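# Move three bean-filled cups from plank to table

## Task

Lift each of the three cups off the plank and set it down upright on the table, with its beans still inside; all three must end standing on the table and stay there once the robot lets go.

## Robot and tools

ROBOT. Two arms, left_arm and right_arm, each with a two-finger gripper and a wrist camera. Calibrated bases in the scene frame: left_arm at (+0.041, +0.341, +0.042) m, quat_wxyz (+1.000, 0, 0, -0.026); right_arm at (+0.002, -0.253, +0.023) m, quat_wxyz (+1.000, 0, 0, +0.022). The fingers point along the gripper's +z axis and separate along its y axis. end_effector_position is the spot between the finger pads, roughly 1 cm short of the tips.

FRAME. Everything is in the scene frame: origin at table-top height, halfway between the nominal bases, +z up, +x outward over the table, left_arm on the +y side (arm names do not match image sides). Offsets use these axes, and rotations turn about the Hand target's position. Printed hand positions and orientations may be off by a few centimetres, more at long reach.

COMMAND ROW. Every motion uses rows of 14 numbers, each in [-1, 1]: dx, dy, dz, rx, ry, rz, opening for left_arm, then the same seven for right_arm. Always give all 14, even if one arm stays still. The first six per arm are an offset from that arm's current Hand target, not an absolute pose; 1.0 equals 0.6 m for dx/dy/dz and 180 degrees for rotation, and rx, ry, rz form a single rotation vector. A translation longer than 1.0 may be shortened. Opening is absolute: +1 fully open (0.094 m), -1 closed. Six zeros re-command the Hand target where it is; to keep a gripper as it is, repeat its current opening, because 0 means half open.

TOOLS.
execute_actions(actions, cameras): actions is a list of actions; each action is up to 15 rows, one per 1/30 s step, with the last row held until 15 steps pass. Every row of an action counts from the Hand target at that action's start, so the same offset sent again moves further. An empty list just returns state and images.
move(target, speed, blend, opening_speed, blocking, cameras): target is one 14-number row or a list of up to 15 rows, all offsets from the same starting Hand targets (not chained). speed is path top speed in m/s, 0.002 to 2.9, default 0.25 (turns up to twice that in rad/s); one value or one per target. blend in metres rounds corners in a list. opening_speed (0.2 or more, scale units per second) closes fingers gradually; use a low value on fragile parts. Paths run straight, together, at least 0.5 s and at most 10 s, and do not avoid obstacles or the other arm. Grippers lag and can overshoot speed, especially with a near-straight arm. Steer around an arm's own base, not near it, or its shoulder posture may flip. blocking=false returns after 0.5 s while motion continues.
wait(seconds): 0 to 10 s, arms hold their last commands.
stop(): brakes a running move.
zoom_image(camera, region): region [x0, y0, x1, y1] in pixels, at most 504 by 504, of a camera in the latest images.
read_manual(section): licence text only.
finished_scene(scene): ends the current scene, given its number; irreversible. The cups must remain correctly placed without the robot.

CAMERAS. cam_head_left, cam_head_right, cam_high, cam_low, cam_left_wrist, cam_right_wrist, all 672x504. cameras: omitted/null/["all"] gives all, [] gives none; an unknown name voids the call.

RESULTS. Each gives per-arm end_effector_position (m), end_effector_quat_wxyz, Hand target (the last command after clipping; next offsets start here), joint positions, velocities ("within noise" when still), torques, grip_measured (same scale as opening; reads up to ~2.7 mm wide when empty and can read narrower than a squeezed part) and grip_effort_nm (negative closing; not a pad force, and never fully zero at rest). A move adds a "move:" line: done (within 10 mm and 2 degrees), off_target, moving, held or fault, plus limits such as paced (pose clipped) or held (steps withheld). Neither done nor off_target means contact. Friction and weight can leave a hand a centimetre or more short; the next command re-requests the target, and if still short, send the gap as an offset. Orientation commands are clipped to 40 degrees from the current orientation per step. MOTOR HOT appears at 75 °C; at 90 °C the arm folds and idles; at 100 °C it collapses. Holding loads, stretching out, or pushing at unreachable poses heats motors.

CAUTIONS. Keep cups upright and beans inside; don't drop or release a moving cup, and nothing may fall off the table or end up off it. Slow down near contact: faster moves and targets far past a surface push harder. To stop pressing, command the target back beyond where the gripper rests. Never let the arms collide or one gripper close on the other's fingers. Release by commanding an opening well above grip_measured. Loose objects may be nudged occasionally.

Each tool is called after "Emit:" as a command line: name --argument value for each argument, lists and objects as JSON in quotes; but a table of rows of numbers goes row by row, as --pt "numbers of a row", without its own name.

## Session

Emit:
execute_actions --actions '[]'

Emit:
zoom_image --camera "cam_high" --region '[280, 150, 560, 360]'

Emit:
zoom_image --camera "cam_head_left" --region '[150, 150, 450, 290]'

Scene clock: 0.00 s.
left_arm: end_effector_position=(+0.4302, +0.3362, +0.1464) grip_measured=+1.000 grip_effort_nm=n/a end_effector_quat_wxyz=(+0.583, -0.057, +0.810, +0.030) | right_arm: end_effector_position=(+0.3887, -0.2782, +0.1404) grip_measured=+1.000 grip_effort_nm=n/a end_effector_quat_wxyz=(+0.615, +0.093, +0.780, -0.068)
Joint positions: left_arm=[-0.063 1.493 0.354 0.807 -0.224 -0.096 0.094] | right_arm=[0.013 1.51 0.316 0.947 0.279 0.077 0.094]
Joint velocities: within noise
Joint torques (N m): no reading
Heat: left arm: 29 °C; right arm: 31 °C.
Hand target: left_arm +0.4323, +0.3362, +0.1519; +0.589, -0.058, +0.805, +0.029 | right_arm +0.3890, -0.2785, +0.1407; +0.613, +0.093, +0.781, -0.069
Tool commands: left_gripper/opening=+1.0 right_gripper/opening=+1.0

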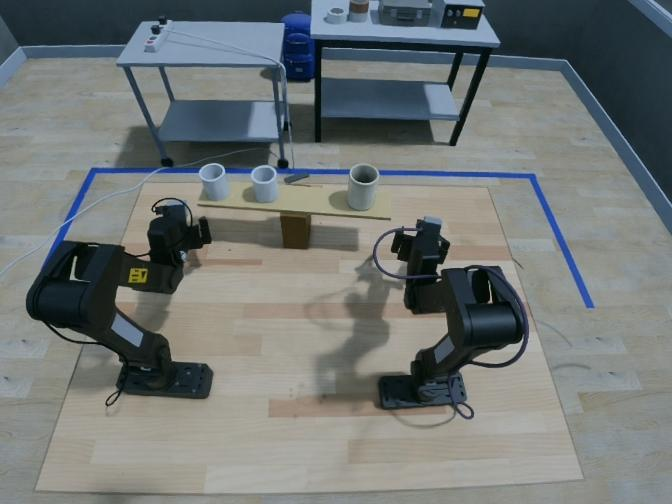

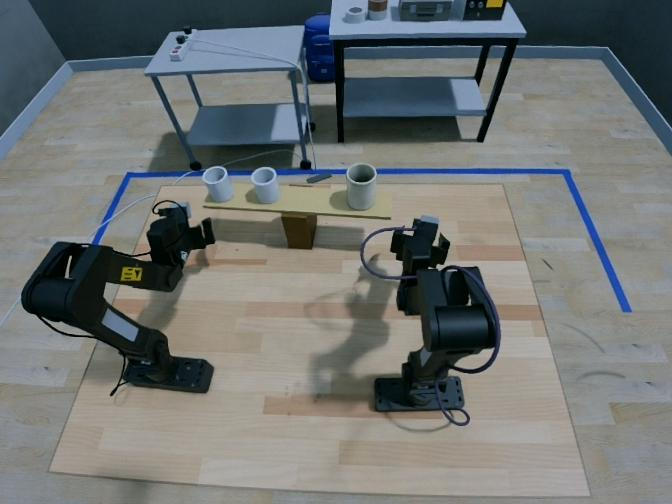

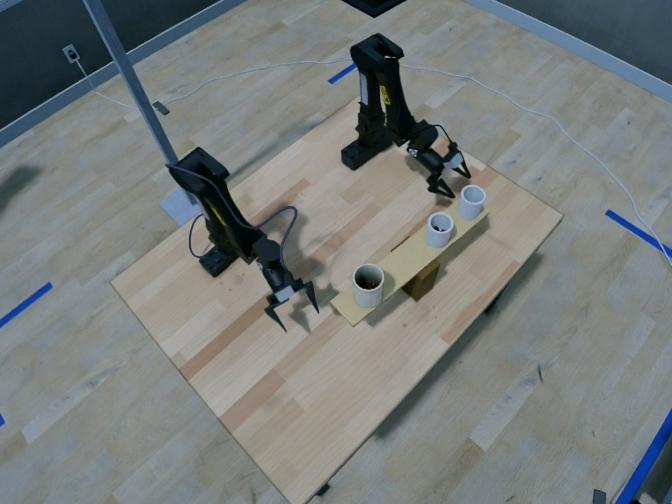

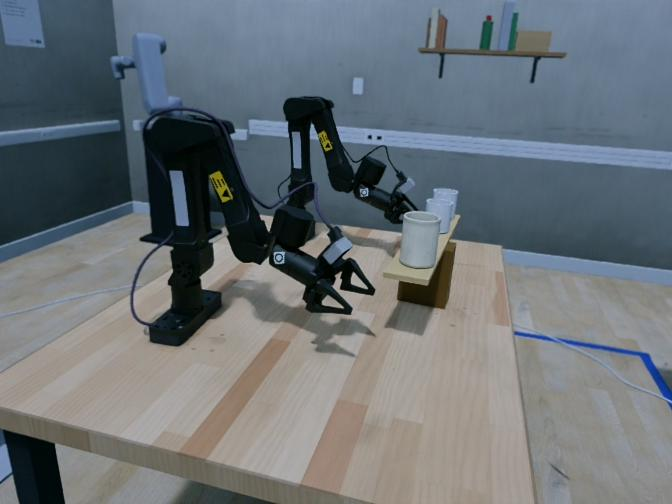

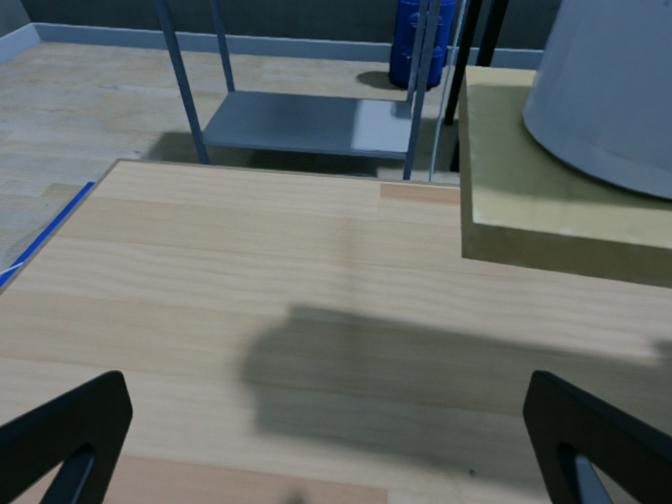

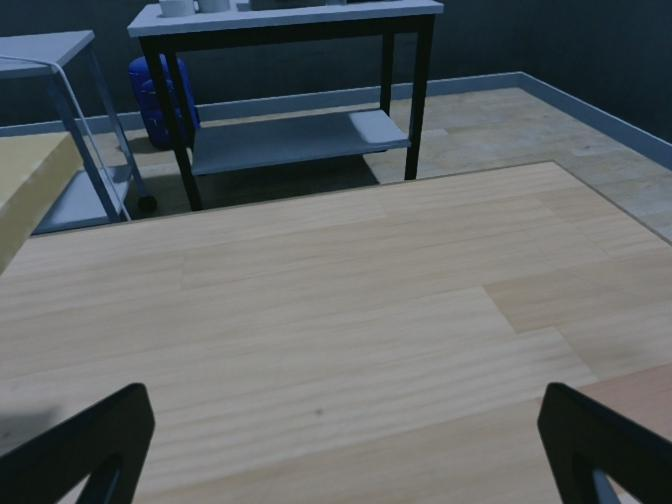

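Scaled by 1.800 from the camera's 672x504 image, which has a finer 960x720 frame.

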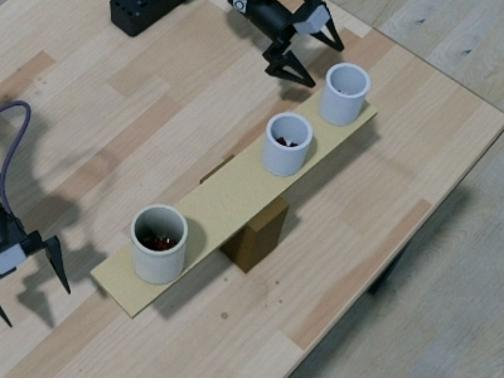

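Scaled by 1.680 from the camera's 672x504 image, which has a finer 960x720 frame.

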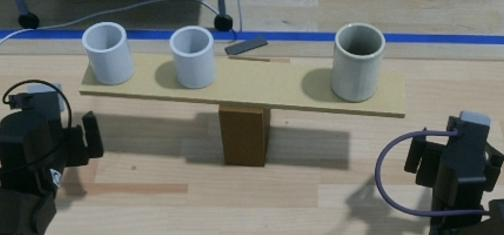

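Emit:
move --pt "-0.1 0.07 0.08 0 0 0 1 -0.08 0.05 0.15 0 0 0 1" --pt "-0.037 0.073 0.035 -0.49 0.109 -0.174 0.3 -0.048 0.256 0.157 -0.006 -0.033 0.0735 1" --speed '[0.25,0.3]' --blend '[0.03,0]'

Scene clock: 6.93 s.
left_arm: end_effector_position=(+0.4126, +0.3814, +0.1760) grip_measured=+0.302 grip_effort_nm=-0.085 end_effector_quat_wxyz=(+0.235, -0.246, +0.673, -0.657) | right_arm: end_effector_position=(+0.3566, -0.1288, +0.2264) grip_measured=+1.000 grip_effort_nm=-0.012 end_effector_quat_wxyz=(+0.651, -0.002, +0.759, -0.002)
Joint positions: left_arm=[0.653 1.903 0.677 0.951 1.474 -1.304 0.061] | right_arm=[0.56 1.212 0.465 0.562 0.598 0.1 0.094]
Joint velocities: within noise
Joint torques (N m): left_arm=[0.09 -5.71 3.51 1.71 0.23 0.01] | right_arm=[0.57 -2.54 10.39 2.1 0.15 -0.09]
Heat: left arm: 30 °C; right arm: 32 °C.
Hand target: left_arm +0.4101, +0.3800, +0.1729; +0.240, -0.242, +0.664, -0.665 | right_arm +0.3602, -0.1248, +0.2349; +0.658, +0.000, +0.753, +0.000
Off the commanded pose: left_arm 0.004 m, 2 deg | right_arm 0.010 m, 1 deg.
move: done

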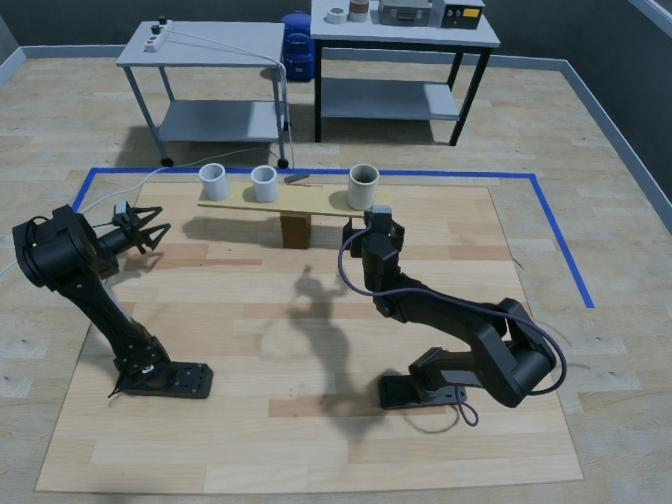

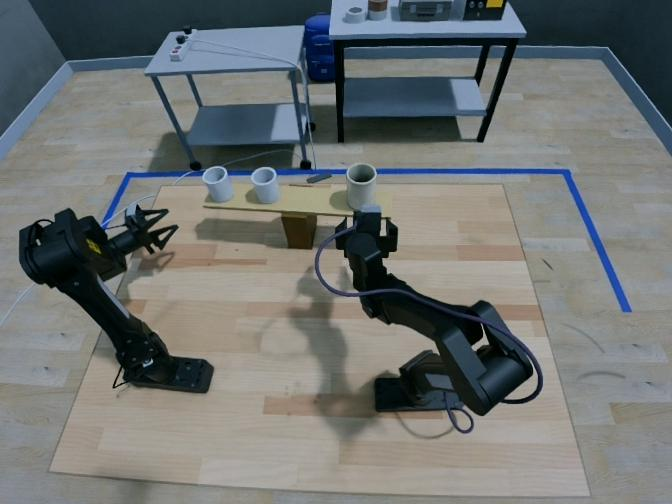

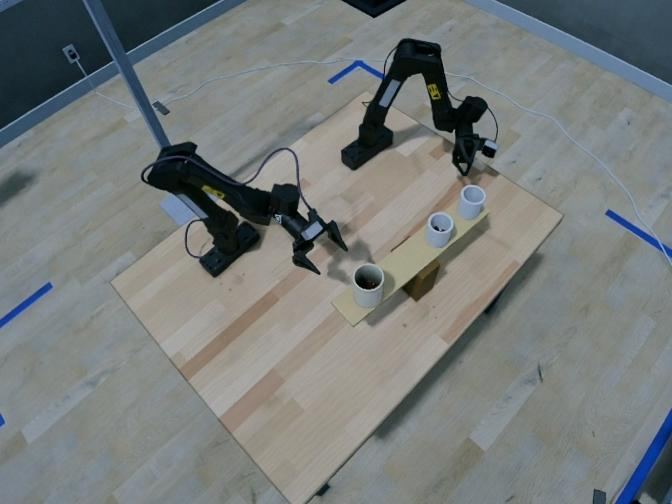

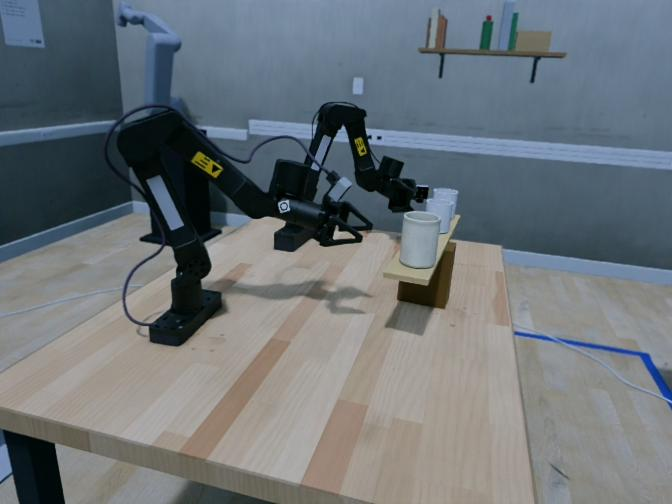

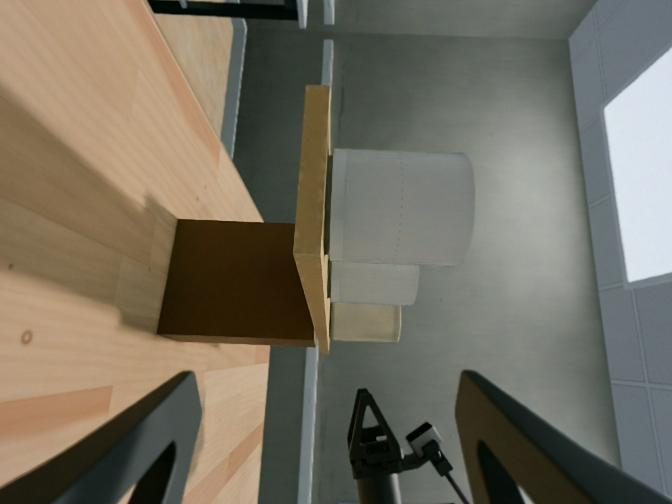

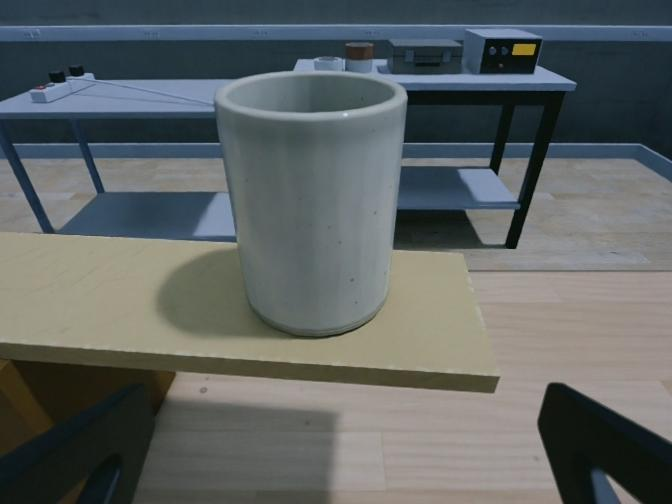

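Emit:
move --pt "0.055 -0.068 -0.008 0 0 0 0.2 0.075 0.018 -0.005 0 0 0 1" --speed 0.12 --cameras '["cam_left_wrist","cam_right_wrist"]'

Scene clock: 9.43 s.
left_arm: end_effector_position=(+0.4424, +0.3393, +0.1690) grip_measured=+0.202 grip_effort_nm=-0.081 end_effector_quat_wxyz=(+0.231, -0.247, +0.666, -0.666) | right_arm: end_effector_position=(+0.3994, -0.1160, +0.2261) grip_measured=+1.000 grip_effort_nm=-0.007 end_effector_quat_wxyz=(+0.653, +0.000, +0.758, -0.003)
Joint positions: left_arm=[0.491 2.022 0.677 1.313 1.321 -1.562 0.056] | right_arm=[0.508 1.417 0.597 0.645 0.55 0.087 0.094]
Joint velocities: within noise
Joint torques (N m): left_arm=[-0.16 -6.06 3.64 1.95 -0.06 0.03] | right_arm=[-0.59 -3.77 10.19 2.13 -0.01 -0.05]
Heat: left arm: 31 °C; right arm: 32 °C.
Hand target: left_arm +0.4431, +0.3392, +0.1681; +0.240, -0.242, +0.664, -0.665 | right_arm +0.4052, -0.1141, +0.2319; +0.658, +0.000, +0.753, -0.001
Off the commanded pose: left_arm 0.001 m, 1 deg | right_arm 0.008 m, 1 deg.
move: done
Images, in order (width x height): cam_left_wrist 672x504, cam_right_wrist 672x504.

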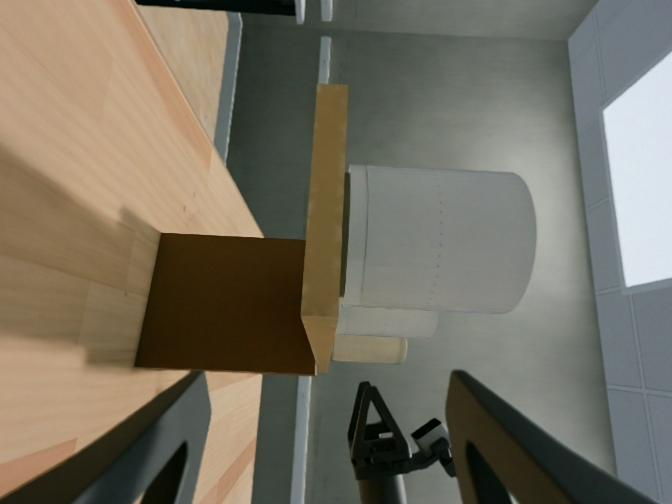

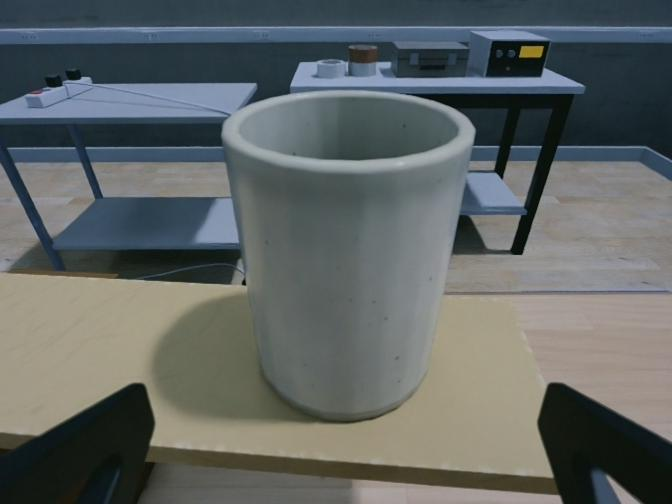

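Emit:
move --pt "0.0632 -0.067 -0.0085 0 0 0 0.2 0 0 0 0 0 0 1" --speed 0.08 --cameras '["cam_left_wrist"]'

Emit:
zoom_image --camera "cam_left_wrist" --region '[200, 250, 460, 504]'

Scene clock: 11.13 s.
left_arm: end_effector_position=(+0.4747, +0.2974, +0.1588) grip_measured=+0.202 grip_effort_nm=-0.085 end_effector_quat_wxyz=(+0.225, -0.252, +0.666, -0.665) | right_arm: end_effector_position=(+0.3994, -0.1160, +0.2261) grip_measured=+1.000 grip_effort_nm=-0.012 end_effector_quat_wxyz=(+0.653, +0.000, +0.758, -0.003)
Joint positions: left_arm=[0.336 2.092 0.743 1.314 1.167 -1.575 0.056] | right_arm=[0.508 1.417 0.597 0.645 0.55 0.087 0.094]
Joint velocities: within noise
Joint torques (N m): left_arm=[-0.2 -6.57 5.82 1.93 -0.03 0.04] | right_arm=[-0.69 -3.92 10.09 2.11 -0.02 -0.04]
Heat: left arm: 31 °C; right arm: 33 °C.
Hand target: left_arm +0.4811, +0.2991, +0.1630; +0.240, -0.242, +0.664, -0.665 | right_arm +0.4052, -0.1141, +0.2319; +0.658, +0.000, +0.753, -0.001
Off the commanded pose: left_arm 0.008 m, 2 deg | right_arm 0.009 m, 1 deg.
move: done
Images, in order (width x height): cam_left_wrist 672x504.

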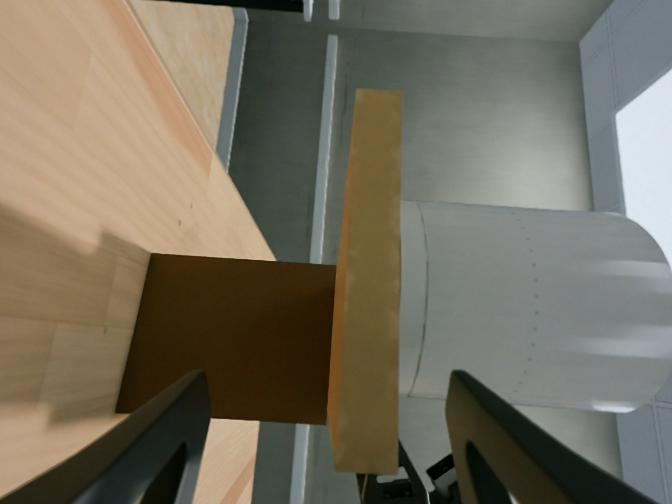

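Scaled by 1.938 from the camera's 672x504 image, which has a finer 960x720 frame.

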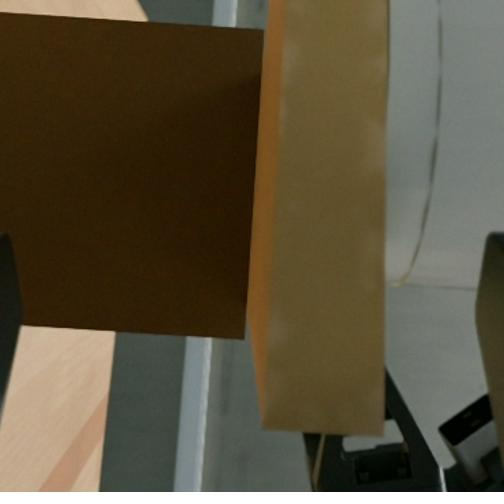

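Emit:
move --pt "0 0 0.03 0 0 0 0.0 0 0 0 0 0 0 1" --speed 0.08 --cameras '["cam_left_wrist"]'

Emit:
zoom_image --camera "cam_left_wrist" --region '[200, 250, 460, 504]'

Scene clock: 12.40 s.
left_arm: end_effector_position=(+0.4746, +0.2975, +0.1671) grip_measured=+0.002 grip_effort_nm=-0.085 end_effector_quat_wxyz=(+0.225, -0.253, +0.665, -0.666) | right_arm: end_effector_position=(+0.3994, -0.1160, +0.2261) grip_measured=+1.000 grip_effort_nm=-0.012 end_effector_quat_wxyz=(+0.653, +0.000, +0.758, -0.003)
Joint positions: left_arm=[0.336 2.06 0.743 1.285 1.166 -1.58 0.047] | right_arm=[0.508 1.417 0.597 0.645 0.55 0.087 0.094]
Joint velocities: within noise
Joint torques (N m): left_arm=[-0.17 -9.32 6.16 1.55 -0.05 0.02] | right_arm=[-0.76 -3.84 10.14 2.13 0.04 -0.06]
Heat: left arm: 31 °C; right arm: 33 °C.
Hand target: left_arm +0.4810, +0.2990, +0.1810; +0.240, -0.242, +0.664, -0.665 | right_arm +0.4052, -0.1141, +0.2319; +0.658, +0.000, +0.753, +0.000
Off the commanded pose: left_arm 0.015 m, 2 deg | right_arm 0.008 m, 1 deg.
move: off_target (left_arm)
Images, in order (width x height): cam_left_wrist 672x504.

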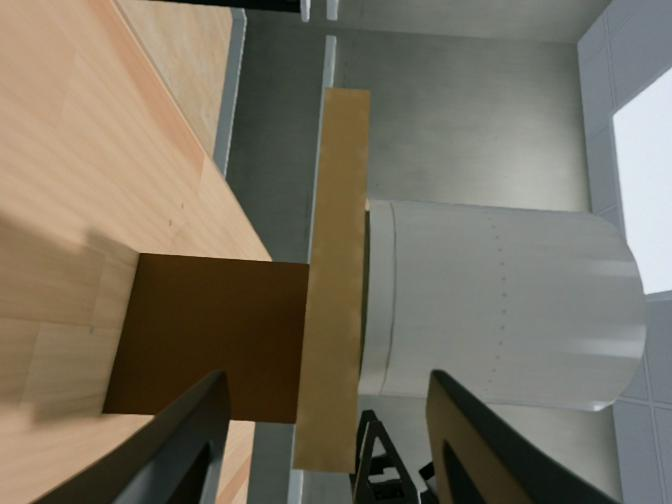

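Scaled by 1.938 from the camera's 672x504 image, which has a finer 960x720 frame.

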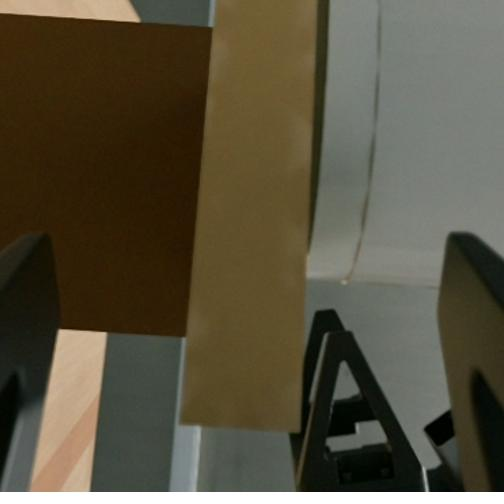

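Emit:
move --pt "0 0 0 0 0 0 -0.68 0 0 0 0 0 0 1" --opening_speed 0.6 --cameras '["cam_left_wrist"]'

Emit:
zoom_image --camera "cam_left_wrist" --region '[200, 250, 460, 504]'

Scene clock: 13.87 s.
left_arm: end_effector_position=(+0.4747, +0.2975, +0.1668) grip_measured=-0.678 grip_effort_nm=-0.085 end_effector_quat_wxyz=(+0.224, -0.253, +0.665, -0.666) | right_arm: end_effector_position=(+0.3994, -0.1160, +0.2261) grip_measured=+1.000 grip_effort_nm=-0.017 end_effector_quat_wxyz=(+0.653, +0.000, +0.758, -0.003)
Joint positions: left_arm=[0.336 2.06 0.743 1.284 1.166 -1.58 0.015] | right_arm=[0.508 1.417 0.597 0.645 0.55 0.087 0.094]
Joint velocities: within noise
Joint torques (N m): left_arm=[-0.21 -9.32 6.2 1.53 -0.04 0.03] | right_arm=[-0.73 -3.75 10.03 2.14 0.03 -0.05]
Heat: left arm: 31 °C; right arm: 33 °C.
Hand target: left_arm +0.4810, +0.2991, +0.1810; +0.240, -0.242, +0.664, -0.665 | right_arm +0.4052, -0.1141, +0.2319; +0.658, +0.000, +0.753, +0.000
Off the commanded pose: left_arm 0.016 m, 2 deg | right_arm 0.008 m, 1 deg.
move: off_target (left_arm)
Images, in order (width x height): cam_left_wrist 672x504.

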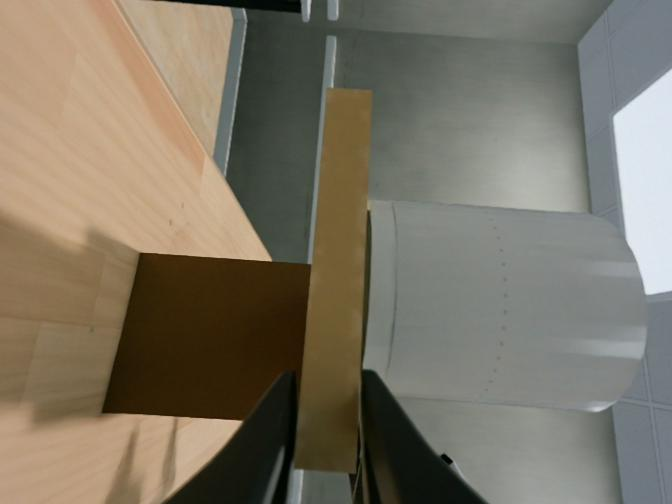

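Scaled by 1.938 from the camera's 672x504 image, which has a finer 960x720 frame.

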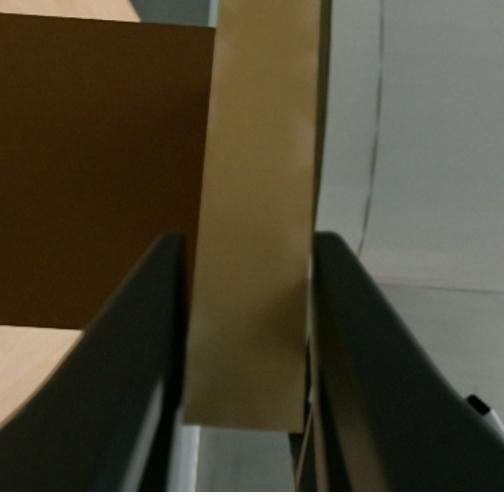

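Emit:
move --pt "0 0 0 0 0 0 -0.68 0.126 -0.005 -0.003 0 0 0 1" --speed 0.08 --cameras '["cam_right_wrist"]'

Scene clock: 15.50 s.
left_arm: end_effector_position=(+0.4747, +0.2975, +0.1668) grip_measured=-0.678 grip_effort_nm=-0.081 end_effector_quat_wxyz=(+0.224, -0.253, +0.665, -0.666) | right_arm: end_effector_position=(+0.4743, -0.1187, +0.2279) grip_measured=+1.000 grip_effort_nm=-0.012 end_effector_quat_wxyz=(+0.655, +0.002, +0.756, -0.002)
Joint positions: left_arm=[0.336 2.06 0.743 1.284 1.166 -1.58 0.015] | right_arm=[0.381 1.668 0.838 0.673 0.427 0.066 0.094]
Joint velocities: within noise
Joint torques (N m): left_arm=[-0.18 -9.35 6.19 1.52 -0.05 0.03] | right_arm=[-0.54 -5.72 10.24 2.12 -0.05 -0.07]
Heat: left arm: 32 °C; right arm: 33 °C.
Hand target: left_arm +0.4810, +0.2991, +0.1810; +0.240, -0.242, +0.664, -0.665 | right_arm +0.4808, -0.1170, +0.2300; +0.658, +0.000, +0.753, +0.000
Off the commanded pose: left_arm 0.016 m, 2 deg | right_arm 0.007 m, 1 deg.
move: off_target (left_arm)
Images, in order (width x height): cam_right_wrist 672x504.

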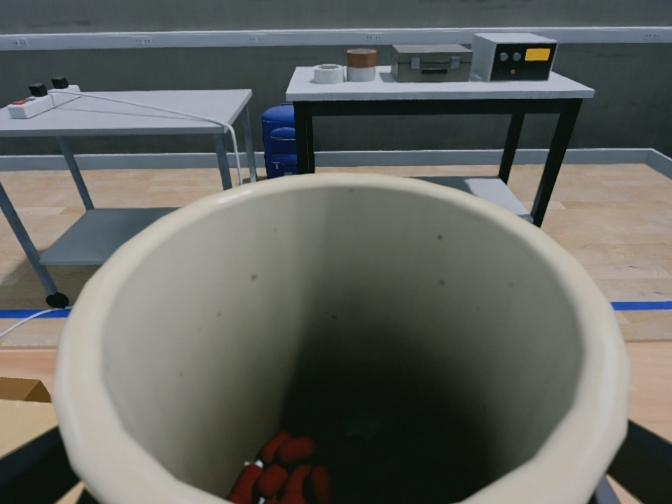

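Emit:
move --pt "0 0 0 0 0 0 -0.68 0 0 0 0 0 0 0.5" --opening_speed 0.35 --cameras '["cam_right_wrist","cam_left_wrist"]'

Emit:
move --pt "0 0 0 0 0 0 -0.68 0 0 0.14 0 -0.025 0 0.5" --speed 0.12

Scene clock: 17.30 s.
left_arm: end_effector_position=(+0.4747, +0.2975, +0.1668) grip_measured=-0.678 grip_effort_nm=-0.081 end_effector_quat_wxyz=(+0.224, -0.253, +0.665, -0.666) | right_arm: end_effector_position=(+0.4743, -0.1181, +0.2279) grip_measured=+0.593 grip_effort_nm=-1.038 end_effector_quat_wxyz=(+0.655, +0.001, +0.756, -0.001)
Joint positions: left_arm=[0.336 2.06 0.743 1.284 1.166 -1.58 0.015] | right_arm=[0.381 1.668 0.838 0.673 0.424 0.066 0.075]
Joint velocities: within noise
Joint torques (N m): left_arm=[-0.17 -9.36 6.2 1.53 -0.05 0.06] | right_arm=[-0.58 -5.7 10.02 2.13 -0.01 -0.07]
Heat: left arm: 32 °C; right arm: 34 °C.
Hand target: left_arm +0.4810, +0.2990, +0.1811; +0.240, -0.242, +0.664, -0.665 | right_arm +0.4808, -0.1170, +0.2300; +0.658, +0.000, +0.753, +0.000
Off the commanded pose: left_arm 0.016 m, 2 deg | right_arm 0.007 m, 0 deg.
move: off_target (left_arm)
Images, in order (width x height): cam_left_wrist 672x504, cam_right_wrist 672x504.

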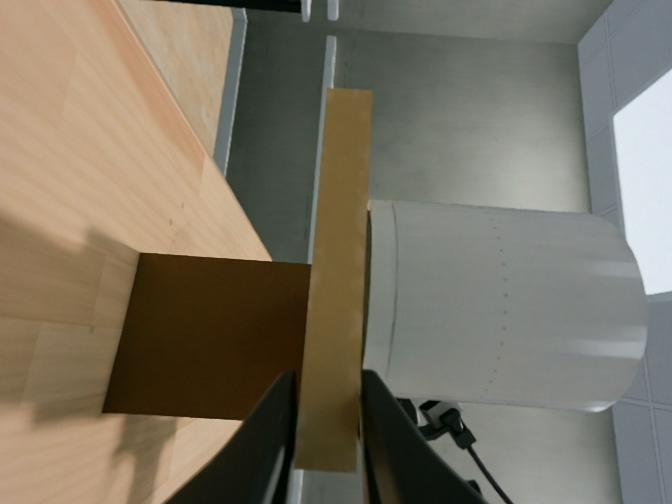

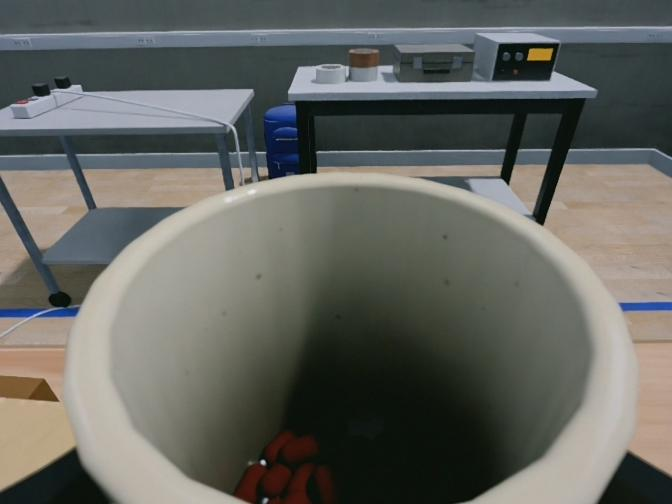

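Scene clock: 18.80 s.
left_arm: end_effector_position=(+0.4750, +0.2979, +0.1637) grip_measured=-0.678 grip_effort_nm=-0.085 end_effector_quat_wxyz=(+0.218, -0.262, +0.665, -0.665) | right_arm: end_effector_position=(+0.4767, -0.1169, +0.2612) grip_measured=+0.593 grip_effort_nm=-1.043 end_effector_quat_wxyz=(+0.638, -0.018, +0.769, -0.019)
Joint positions: left_arm=[0.336 2.06 0.743 1.262 1.162 -1.58 0.015] | right_arm=[0.381 1.598 0.961 0.433 0.423 0.031 0.075]
Joint velocities: within noise
Joint torques (N m): left_arm=[-0.23 -9.43 6.17 1.76 0 0.04] | right_arm=[-0.46 -9.99 12.53 2.77 0.08 -0.07]
Heat: left arm: 32 °C; right arm: 34 °C.
Hand target: left_arm +0.4810, +0.2991, +0.1811; +0.241, -0.242, +0.664, -0.665 | right_arm +0.4808, -0.1170, +0.3142; +0.687, +0.000, +0.727, +0.000
Off the commanded pose: left_arm 0.018 m, 4 deg | right_arm 0.053 m, 8 deg.
move: off_target (left_arm, right_arm)

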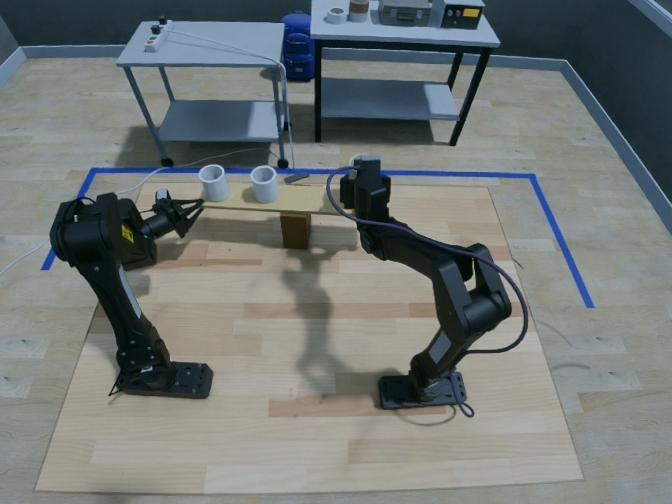

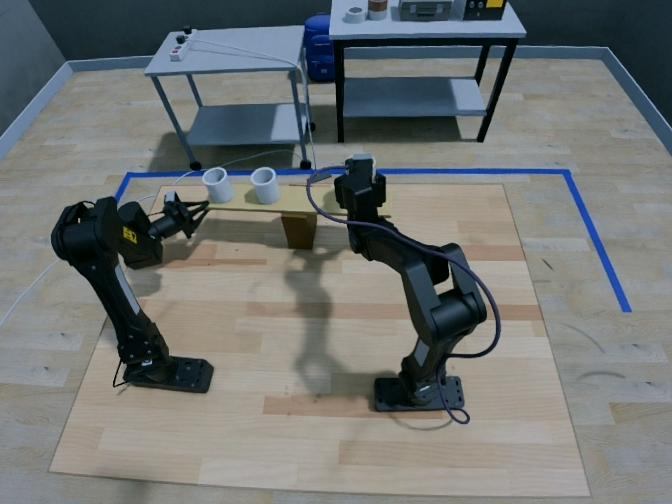

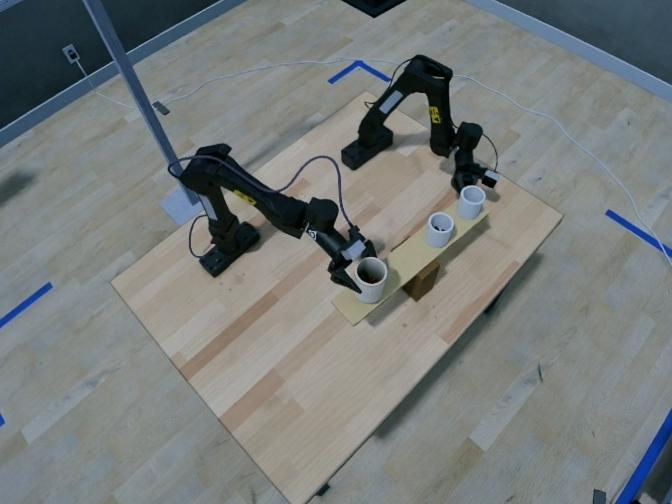

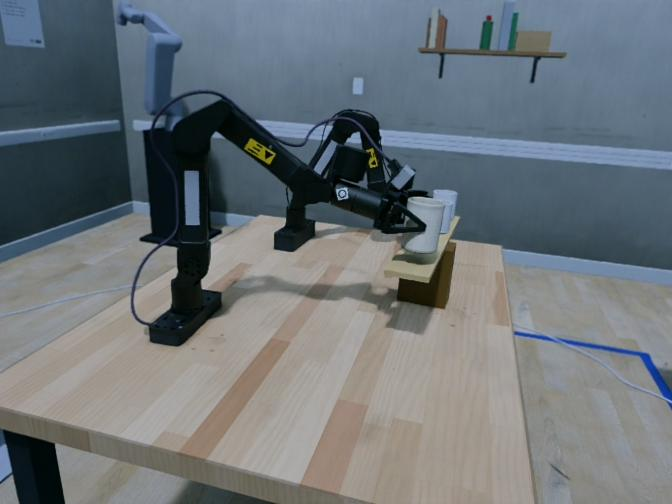

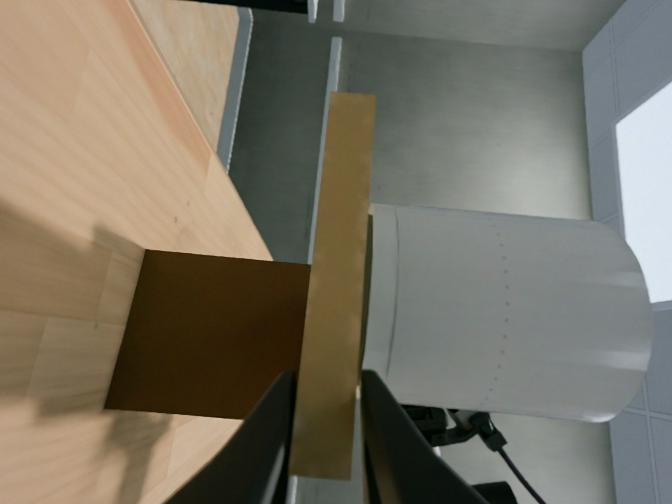

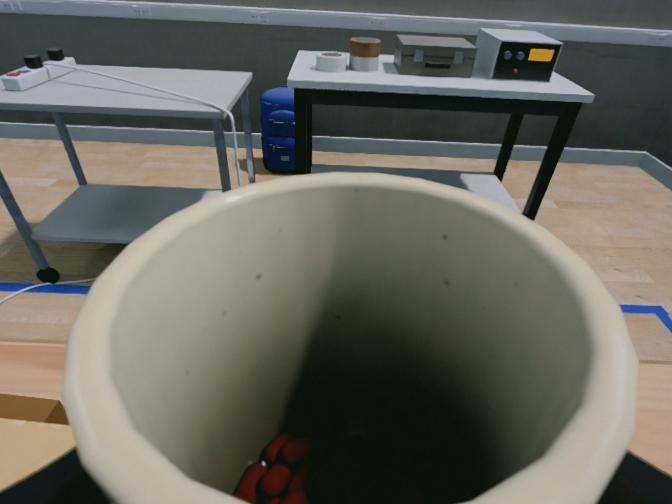

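Emit:
move --pt "0 0 0 0 0 0 -0.68 -0.068 -0.305 -0.05 0 0 0 0.5" --pt "0 0 0 0 0 0 -0.68 -0.043 -0.472 -0.19 0 0 0 0.5" --pt "0 0 0 0 0 0 -0.68 -0.035 -0.472 -0.36 0 0 0 0.5" --speed '[0.22,0.2,0.15]' --blend '[0.05,0.04,0]' --cameras '["cam_right_wrist","cam_left_wrist","cam_low"]'

Scene clock: 22.20 s.
left_arm: end_effector_position=(+0.4750, +0.2979, +0.1636) grip_measured=-0.678 grip_effort_nm=-0.085 end_effector_quat_wxyz=(+0.217, -0.262, +0.665, -0.665) | right_arm: end_effector_position=(+0.4533, -0.3998, +0.0794) grip_measured=+0.593 grip_effort_nm=-1.043 end_effector_quat_wxyz=(+0.657, +0.018, +0.754, +0.005)
Joint positions: left_arm=[0.336 2.06 0.743 1.261 1.162 -1.58 0.015] | right_arm=[-0.533 2.186 0.649 1.383 -0.467 -0.038 0.075]
Joint velocities: within noise
Joint torques (N m): left_arm=[-0.18 -9.42 6.17 1.77 0 0.06] | right_arm=[-0.36 -7.36 5.85 3 -0.2 0.03]
Heat: left arm: 33 °C; right arm: 34 °C.
Hand target: left_arm +0.4810, +0.2991, +0.1810; +0.240, -0.242, +0.664, -0.665 | right_arm +0.4598, -0.4002, +0.0981; +0.687, +0.000, +0.727, -0.001
Off the commanded pose: left_arm 0.018 m, 4 deg | right_arm 0.020 m, 5 deg.
move: off_target (left_arm, right_arm)
Images, in order (width x height): cam_low 672x504, cam_left_wrist 672x504, cam_right_wrist 672x504.

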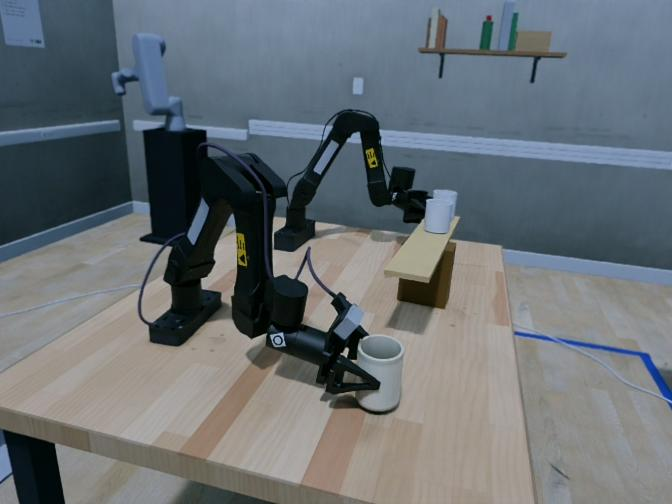

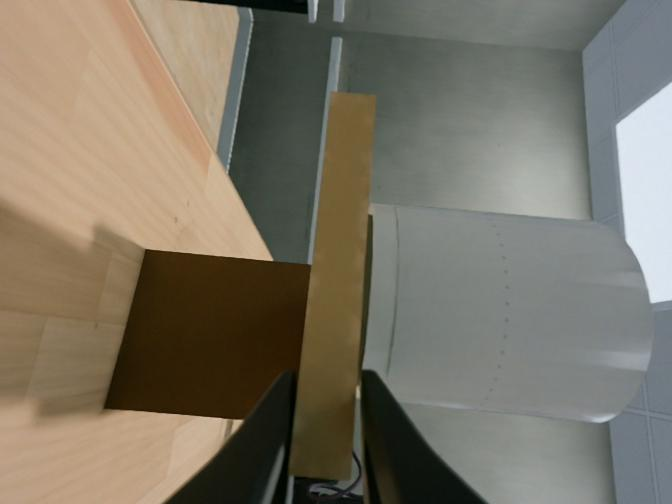

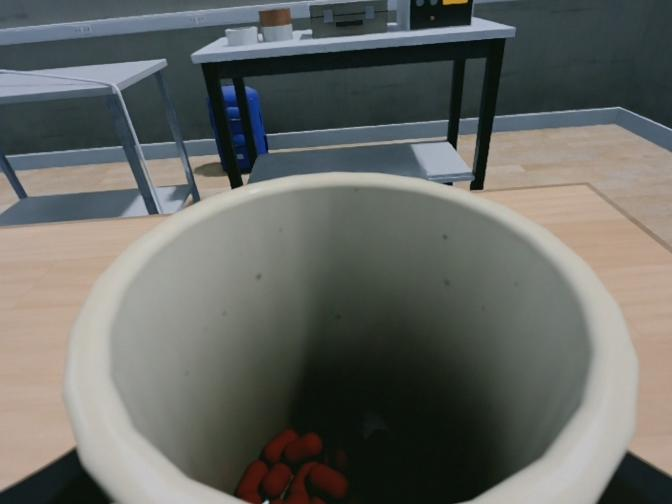

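Emit:
move --pt "0 0 0 0 0 0 -0.68 0 0 -0.022 -0.012 0 0 0.5" --speed '[0.06]' --cameras '[]'

Emit:
move --pt "0 0 0 0 0 0 -0.68 0 0 -0.012 0 0 0 0.5" --speed '[0.04]' --cameras '["cam_right_wrist"]'

Scene clock: 23.23 s.
left_arm: end_effector_position=(+0.4750, +0.2979, +0.1636) grip_measured=-0.678 grip_effort_nm=-0.085 end_effector_quat_wxyz=(+0.217, -0.262, +0.665, -0.665) | right_arm: end_effector_position=(+0.4516, -0.3987, +0.0667) grip_measured=+0.593 grip_effort_nm=-1.043 end_effector_quat_wxyz=(+0.657, +0.008, +0.754, -0.002)
Joint positions: left_arm=[0.336 2.06 0.743 1.261 1.162 -1.58 0.015] | right_arm=[-0.533 2.244 0.649 1.441 -0.468 -0.063 0.075]
Joint velocities: within noise
Joint torques (N m): left_arm=[-0.2 -9.42 6.15 1.75 0 0.04] | right_arm=[-0.16 -7.35 6.04 2.93 -0.16 -0.11]
Heat: left arm: 33 °C; right arm: 34 °C.
Hand target: left_arm +0.4810, +0.2991, +0.1811; +0.241, -0.242, +0.664, -0.665 | right_arm +0.4598, -0.4002, +0.0849; +0.687, -0.013, +0.727, -0.014
Off the commanded pose: left_arm 0.018 m, 4 deg | right_arm 0.020 m, 5 deg.
move: off_target (left_arm, right_arm)
No camera images: "cameras" was empty.

Scene clock: 24.03 s.
left_arm: end_effector_position=(+0.4750, +0.2979, +0.1636) grip_measured=-0.678 grip_effort_nm=-0.085 end_effector_quat_wxyz=(+0.217, -0.262, +0.665, -0.665) | right_arm: end_effector_position=(+0.4540, -0.3999, +0.0662) grip_measured=+0.593 grip_effort_nm=-1.038 end_effector_quat_wxyz=(+0.664, +0.004, +0.748, -0.007)
Joint positions: left_arm=[0.336 2.06 0.743 1.261 1.162 -1.58 0.015] | right_arm=[-0.533 2.271 0.662 1.477 -0.469 -0.066 0.075]
Joint velocities: within noise
Joint torques (N m): left_arm=[-0.21 -9.43 6.16 1.76 -0.01 0.04] | right_arm=[-0.21 -7.05 5.49 2.86 -0.16 -0.05]
Heat: left arm: 33 °C; right arm: 34 °C.
Hand target: left_arm +0.4810, +0.2991, +0.1811; +0.241, -0.242, +0.664, -0.665 | right_arm +0.4598, -0.4003, +0.0778; +0.687, -0.013, +0.727, -0.014
Off the commanded pose: left_arm 0.018 m, 4 deg | right_arm 0.013 m, 4 deg.
move: off_target (left_arm, right_arm)
Images, in order (width x height): cam_right_wrist 672x504.

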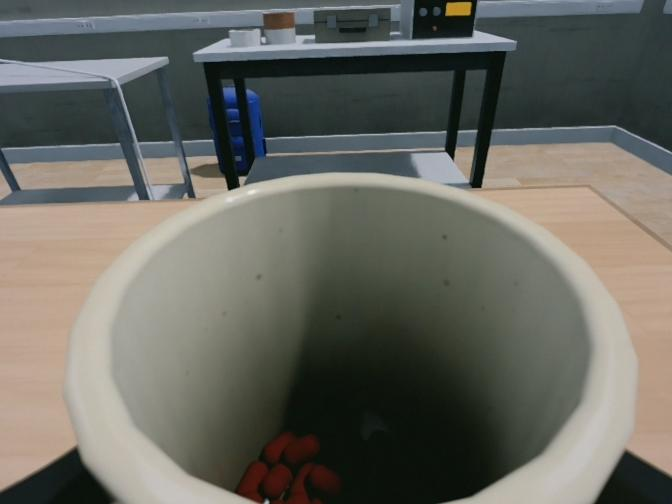

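Emit:
move --pt "0 0 0 0 0 0 -0.68 0 0 -0.004 0 0.01 0 0.5" --pt "0 0 0 0 0 0 -0.68 0 0 -0.004 0 0.01 0 0.72" --opening_speed 0.2 --speed 0.05 --cameras '["cam_right_wrist"]'

Scene clock: 26.23 s.
left_arm: end_effector_position=(+0.4750, +0.2979, +0.1636) grip_measured=-0.678 grip_effort_nm=-0.085 end_effector_quat_wxyz=(+0.217, -0.262, +0.665, -0.665) | right_arm: end_effector_position=(+0.4561, -0.4004, +0.0673) grip_measured=+0.718 grip_effort_nm=0.115 end_effector_quat_wxyz=(+0.665, -0.003, +0.747, -0.011)
Joint positions: left_arm=[0.336 2.06 0.743 1.261 1.162 -1.58 0.015] | right_arm=[-0.533 2.271 0.671 1.47 -0.472 -0.08 0.081]
Joint velocities: within noise
Joint torques (N m): left_arm=[-0.18 -9.43 6.16 1.76 -0.01 0.05] | right_arm=[-0.27 -8.66 4.49 2.26 -0.12 -0.03]
Heat: left arm: 33 °C; right arm: 34 °C.
Hand target: left_arm +0.4810, +0.2991, +0.1811; +0.241, -0.242, +0.664, -0.665 | right_arm +0.4598, -0.4002, +0.0754; +0.675, -0.013, +0.737, -0.014
Off the commanded pose: left_arm 0.018 m, 4 deg | right_arm 0.009 m, 2 deg.
move: off_target (left_arm); target 2's new opening was sent with right_arm's hand 0.011 m and 2 deg from that target
Images, in order (width x height): cam_right_wrist 672x504.

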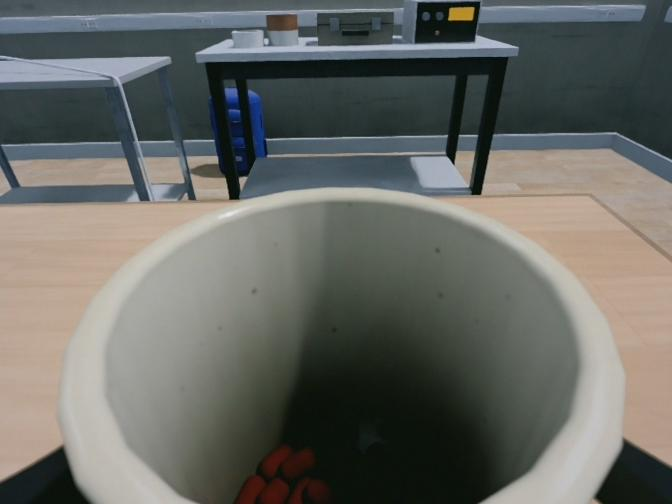

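Emit:
move --pt "0 0 0 0 0 0 -0.68 0 0 0 0 0 0 1" --pt "0 0 0 0 0 0 -0.68 -0.2163 0 0.035 0 0 0 1" --pt "0 0 0 0 0 0 -0.68 -0.225 0.05 0.2 0 0 0 1" --pt "0 0 0 0 0 0 -0.68 -0.176 0.21 0.161 0.483 0.2 0.192 0.4" --speed '[0.1,0.13,0.3,0.3]' --blend '[0,0.01,0.03,0]' --cameras '["cam_right_wrist","cam_left_wrist","cam_high"]'

Scene clock: 34.37 s.
left_arm: end_effector_position=(+0.4750, +0.2979, +0.1636) grip_measured=-0.678 grip_effort_nm=-0.085 end_effector_quat_wxyz=(+0.217, -0.263, +0.665, -0.665) | right_arm: end_effector_position=(+0.3554, -0.2777, +0.1779) grip_measured=+0.402 grip_effort_nm=-0.139 end_effector_quat_wxyz=(+0.244, +0.244, +0.670, +0.657)
Joint positions: left_arm=[0.336 2.06 0.743 1.261 1.162 -1.58 0.015] | right_arm=[-0.644 1.778 0.571 1.043 -1.464 1.399 0.066]
Joint velocities: within noise
Joint torques (N m): left_arm=[-0.21 -9.44 6.23 1.77 -0.01 0.05] | right_arm=[0.46 -4.71 4.41 1.73 -0.1 0.02]
Heat: left arm: 34 °C; right arm: 34 °C.
Hand target: left_arm +0.4810, +0.2991, +0.1810; +0.240, -0.242, +0.664, -0.665 | right_arm +0.3542, -0.2742, +0.1719; +0.242, +0.242, +0.665, +0.664
Off the commanded pose: left_arm 0.019 m, 4 deg | right_arm 0.007 m, 1 deg.
move: off_target (left_arm)
Images, in order (width x height): cam_high 672x504, cam_left_wrist 672x504, cam_right_wrist 672x504.

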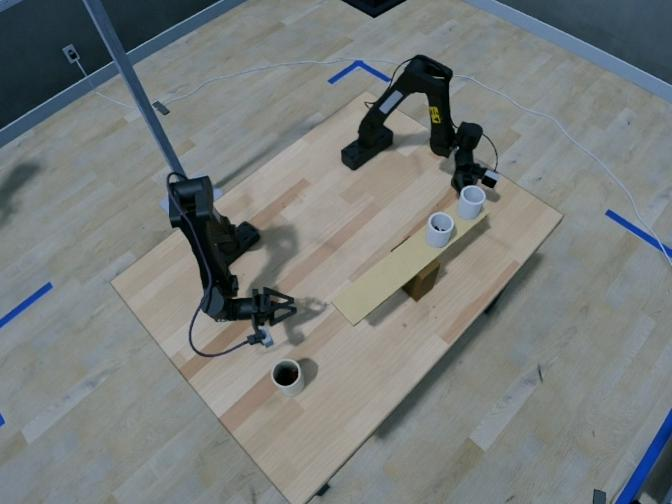

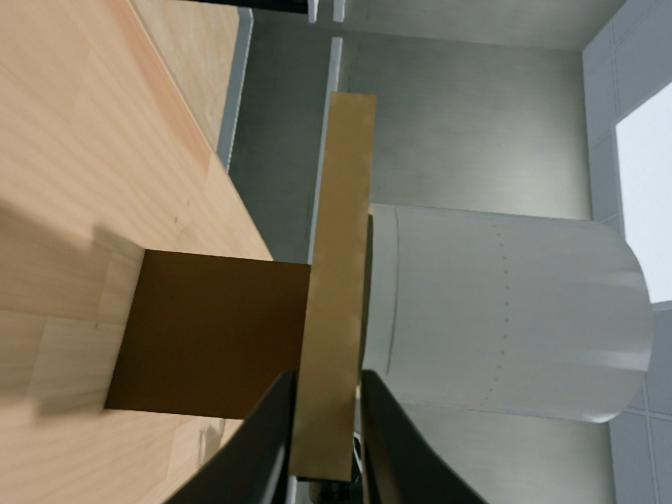

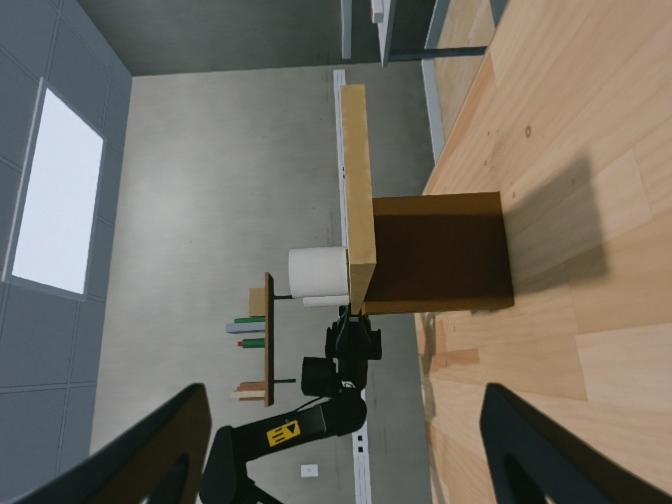

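Emit:
move --pt "0 0 0 0 0 0 -0.68 0.055 0.081 -0.0095 0 0 0 0.2" --speed 0.12 --cameras '["cam_right_wrist"]'

Scene clock: 36.03 s.
left_arm: end_effector_position=(+0.4750, +0.2979, +0.1636) grip_measured=-0.678 grip_effort_nm=-0.081 end_effector_quat_wxyz=(+0.217, -0.263, +0.665, -0.665) | right_arm: end_effector_position=(+0.3862, -0.2262, +0.1672) grip_measured=+0.202 grip_effort_nm=-0.134 end_effector_quat_wxyz=(+0.229, +0.252, +0.667, +0.663)
Joint positions: left_arm=[0.336 2.06 0.743 1.261 1.162 -1.58 0.015] | right_arm=[-0.438 1.872 0.571 1.248 -1.27 1.548 0.056]
Joint velocities: within noise
Joint torques (N m): left_arm=[-0.17 -9.42 6.16 1.77 0 0.03] | right_arm=[0.17 -5.2 4.55 2.3 0.02 0]
Heat: left arm: 34 °C; right arm: 34 °C.
Hand target: left_arm +0.4810, +0.2991, +0.1810; +0.240, -0.242, +0.664, -0.665 | right_arm +0.3872, -0.2257, +0.1662; +0.242, +0.242, +0.665, +0.664
Off the commanded pose: left_arm 0.019 m, 4 deg | right_arm 0.002 m, 2 deg.
move: off_target (left_arm)
Images, in order (width x height): cam_right_wrist 672x504.

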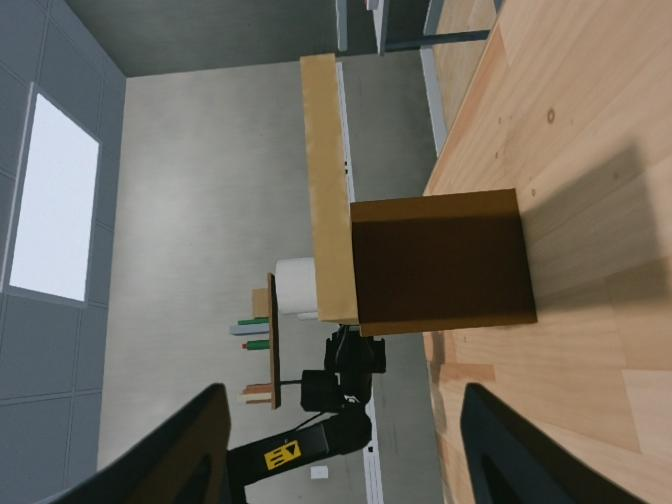

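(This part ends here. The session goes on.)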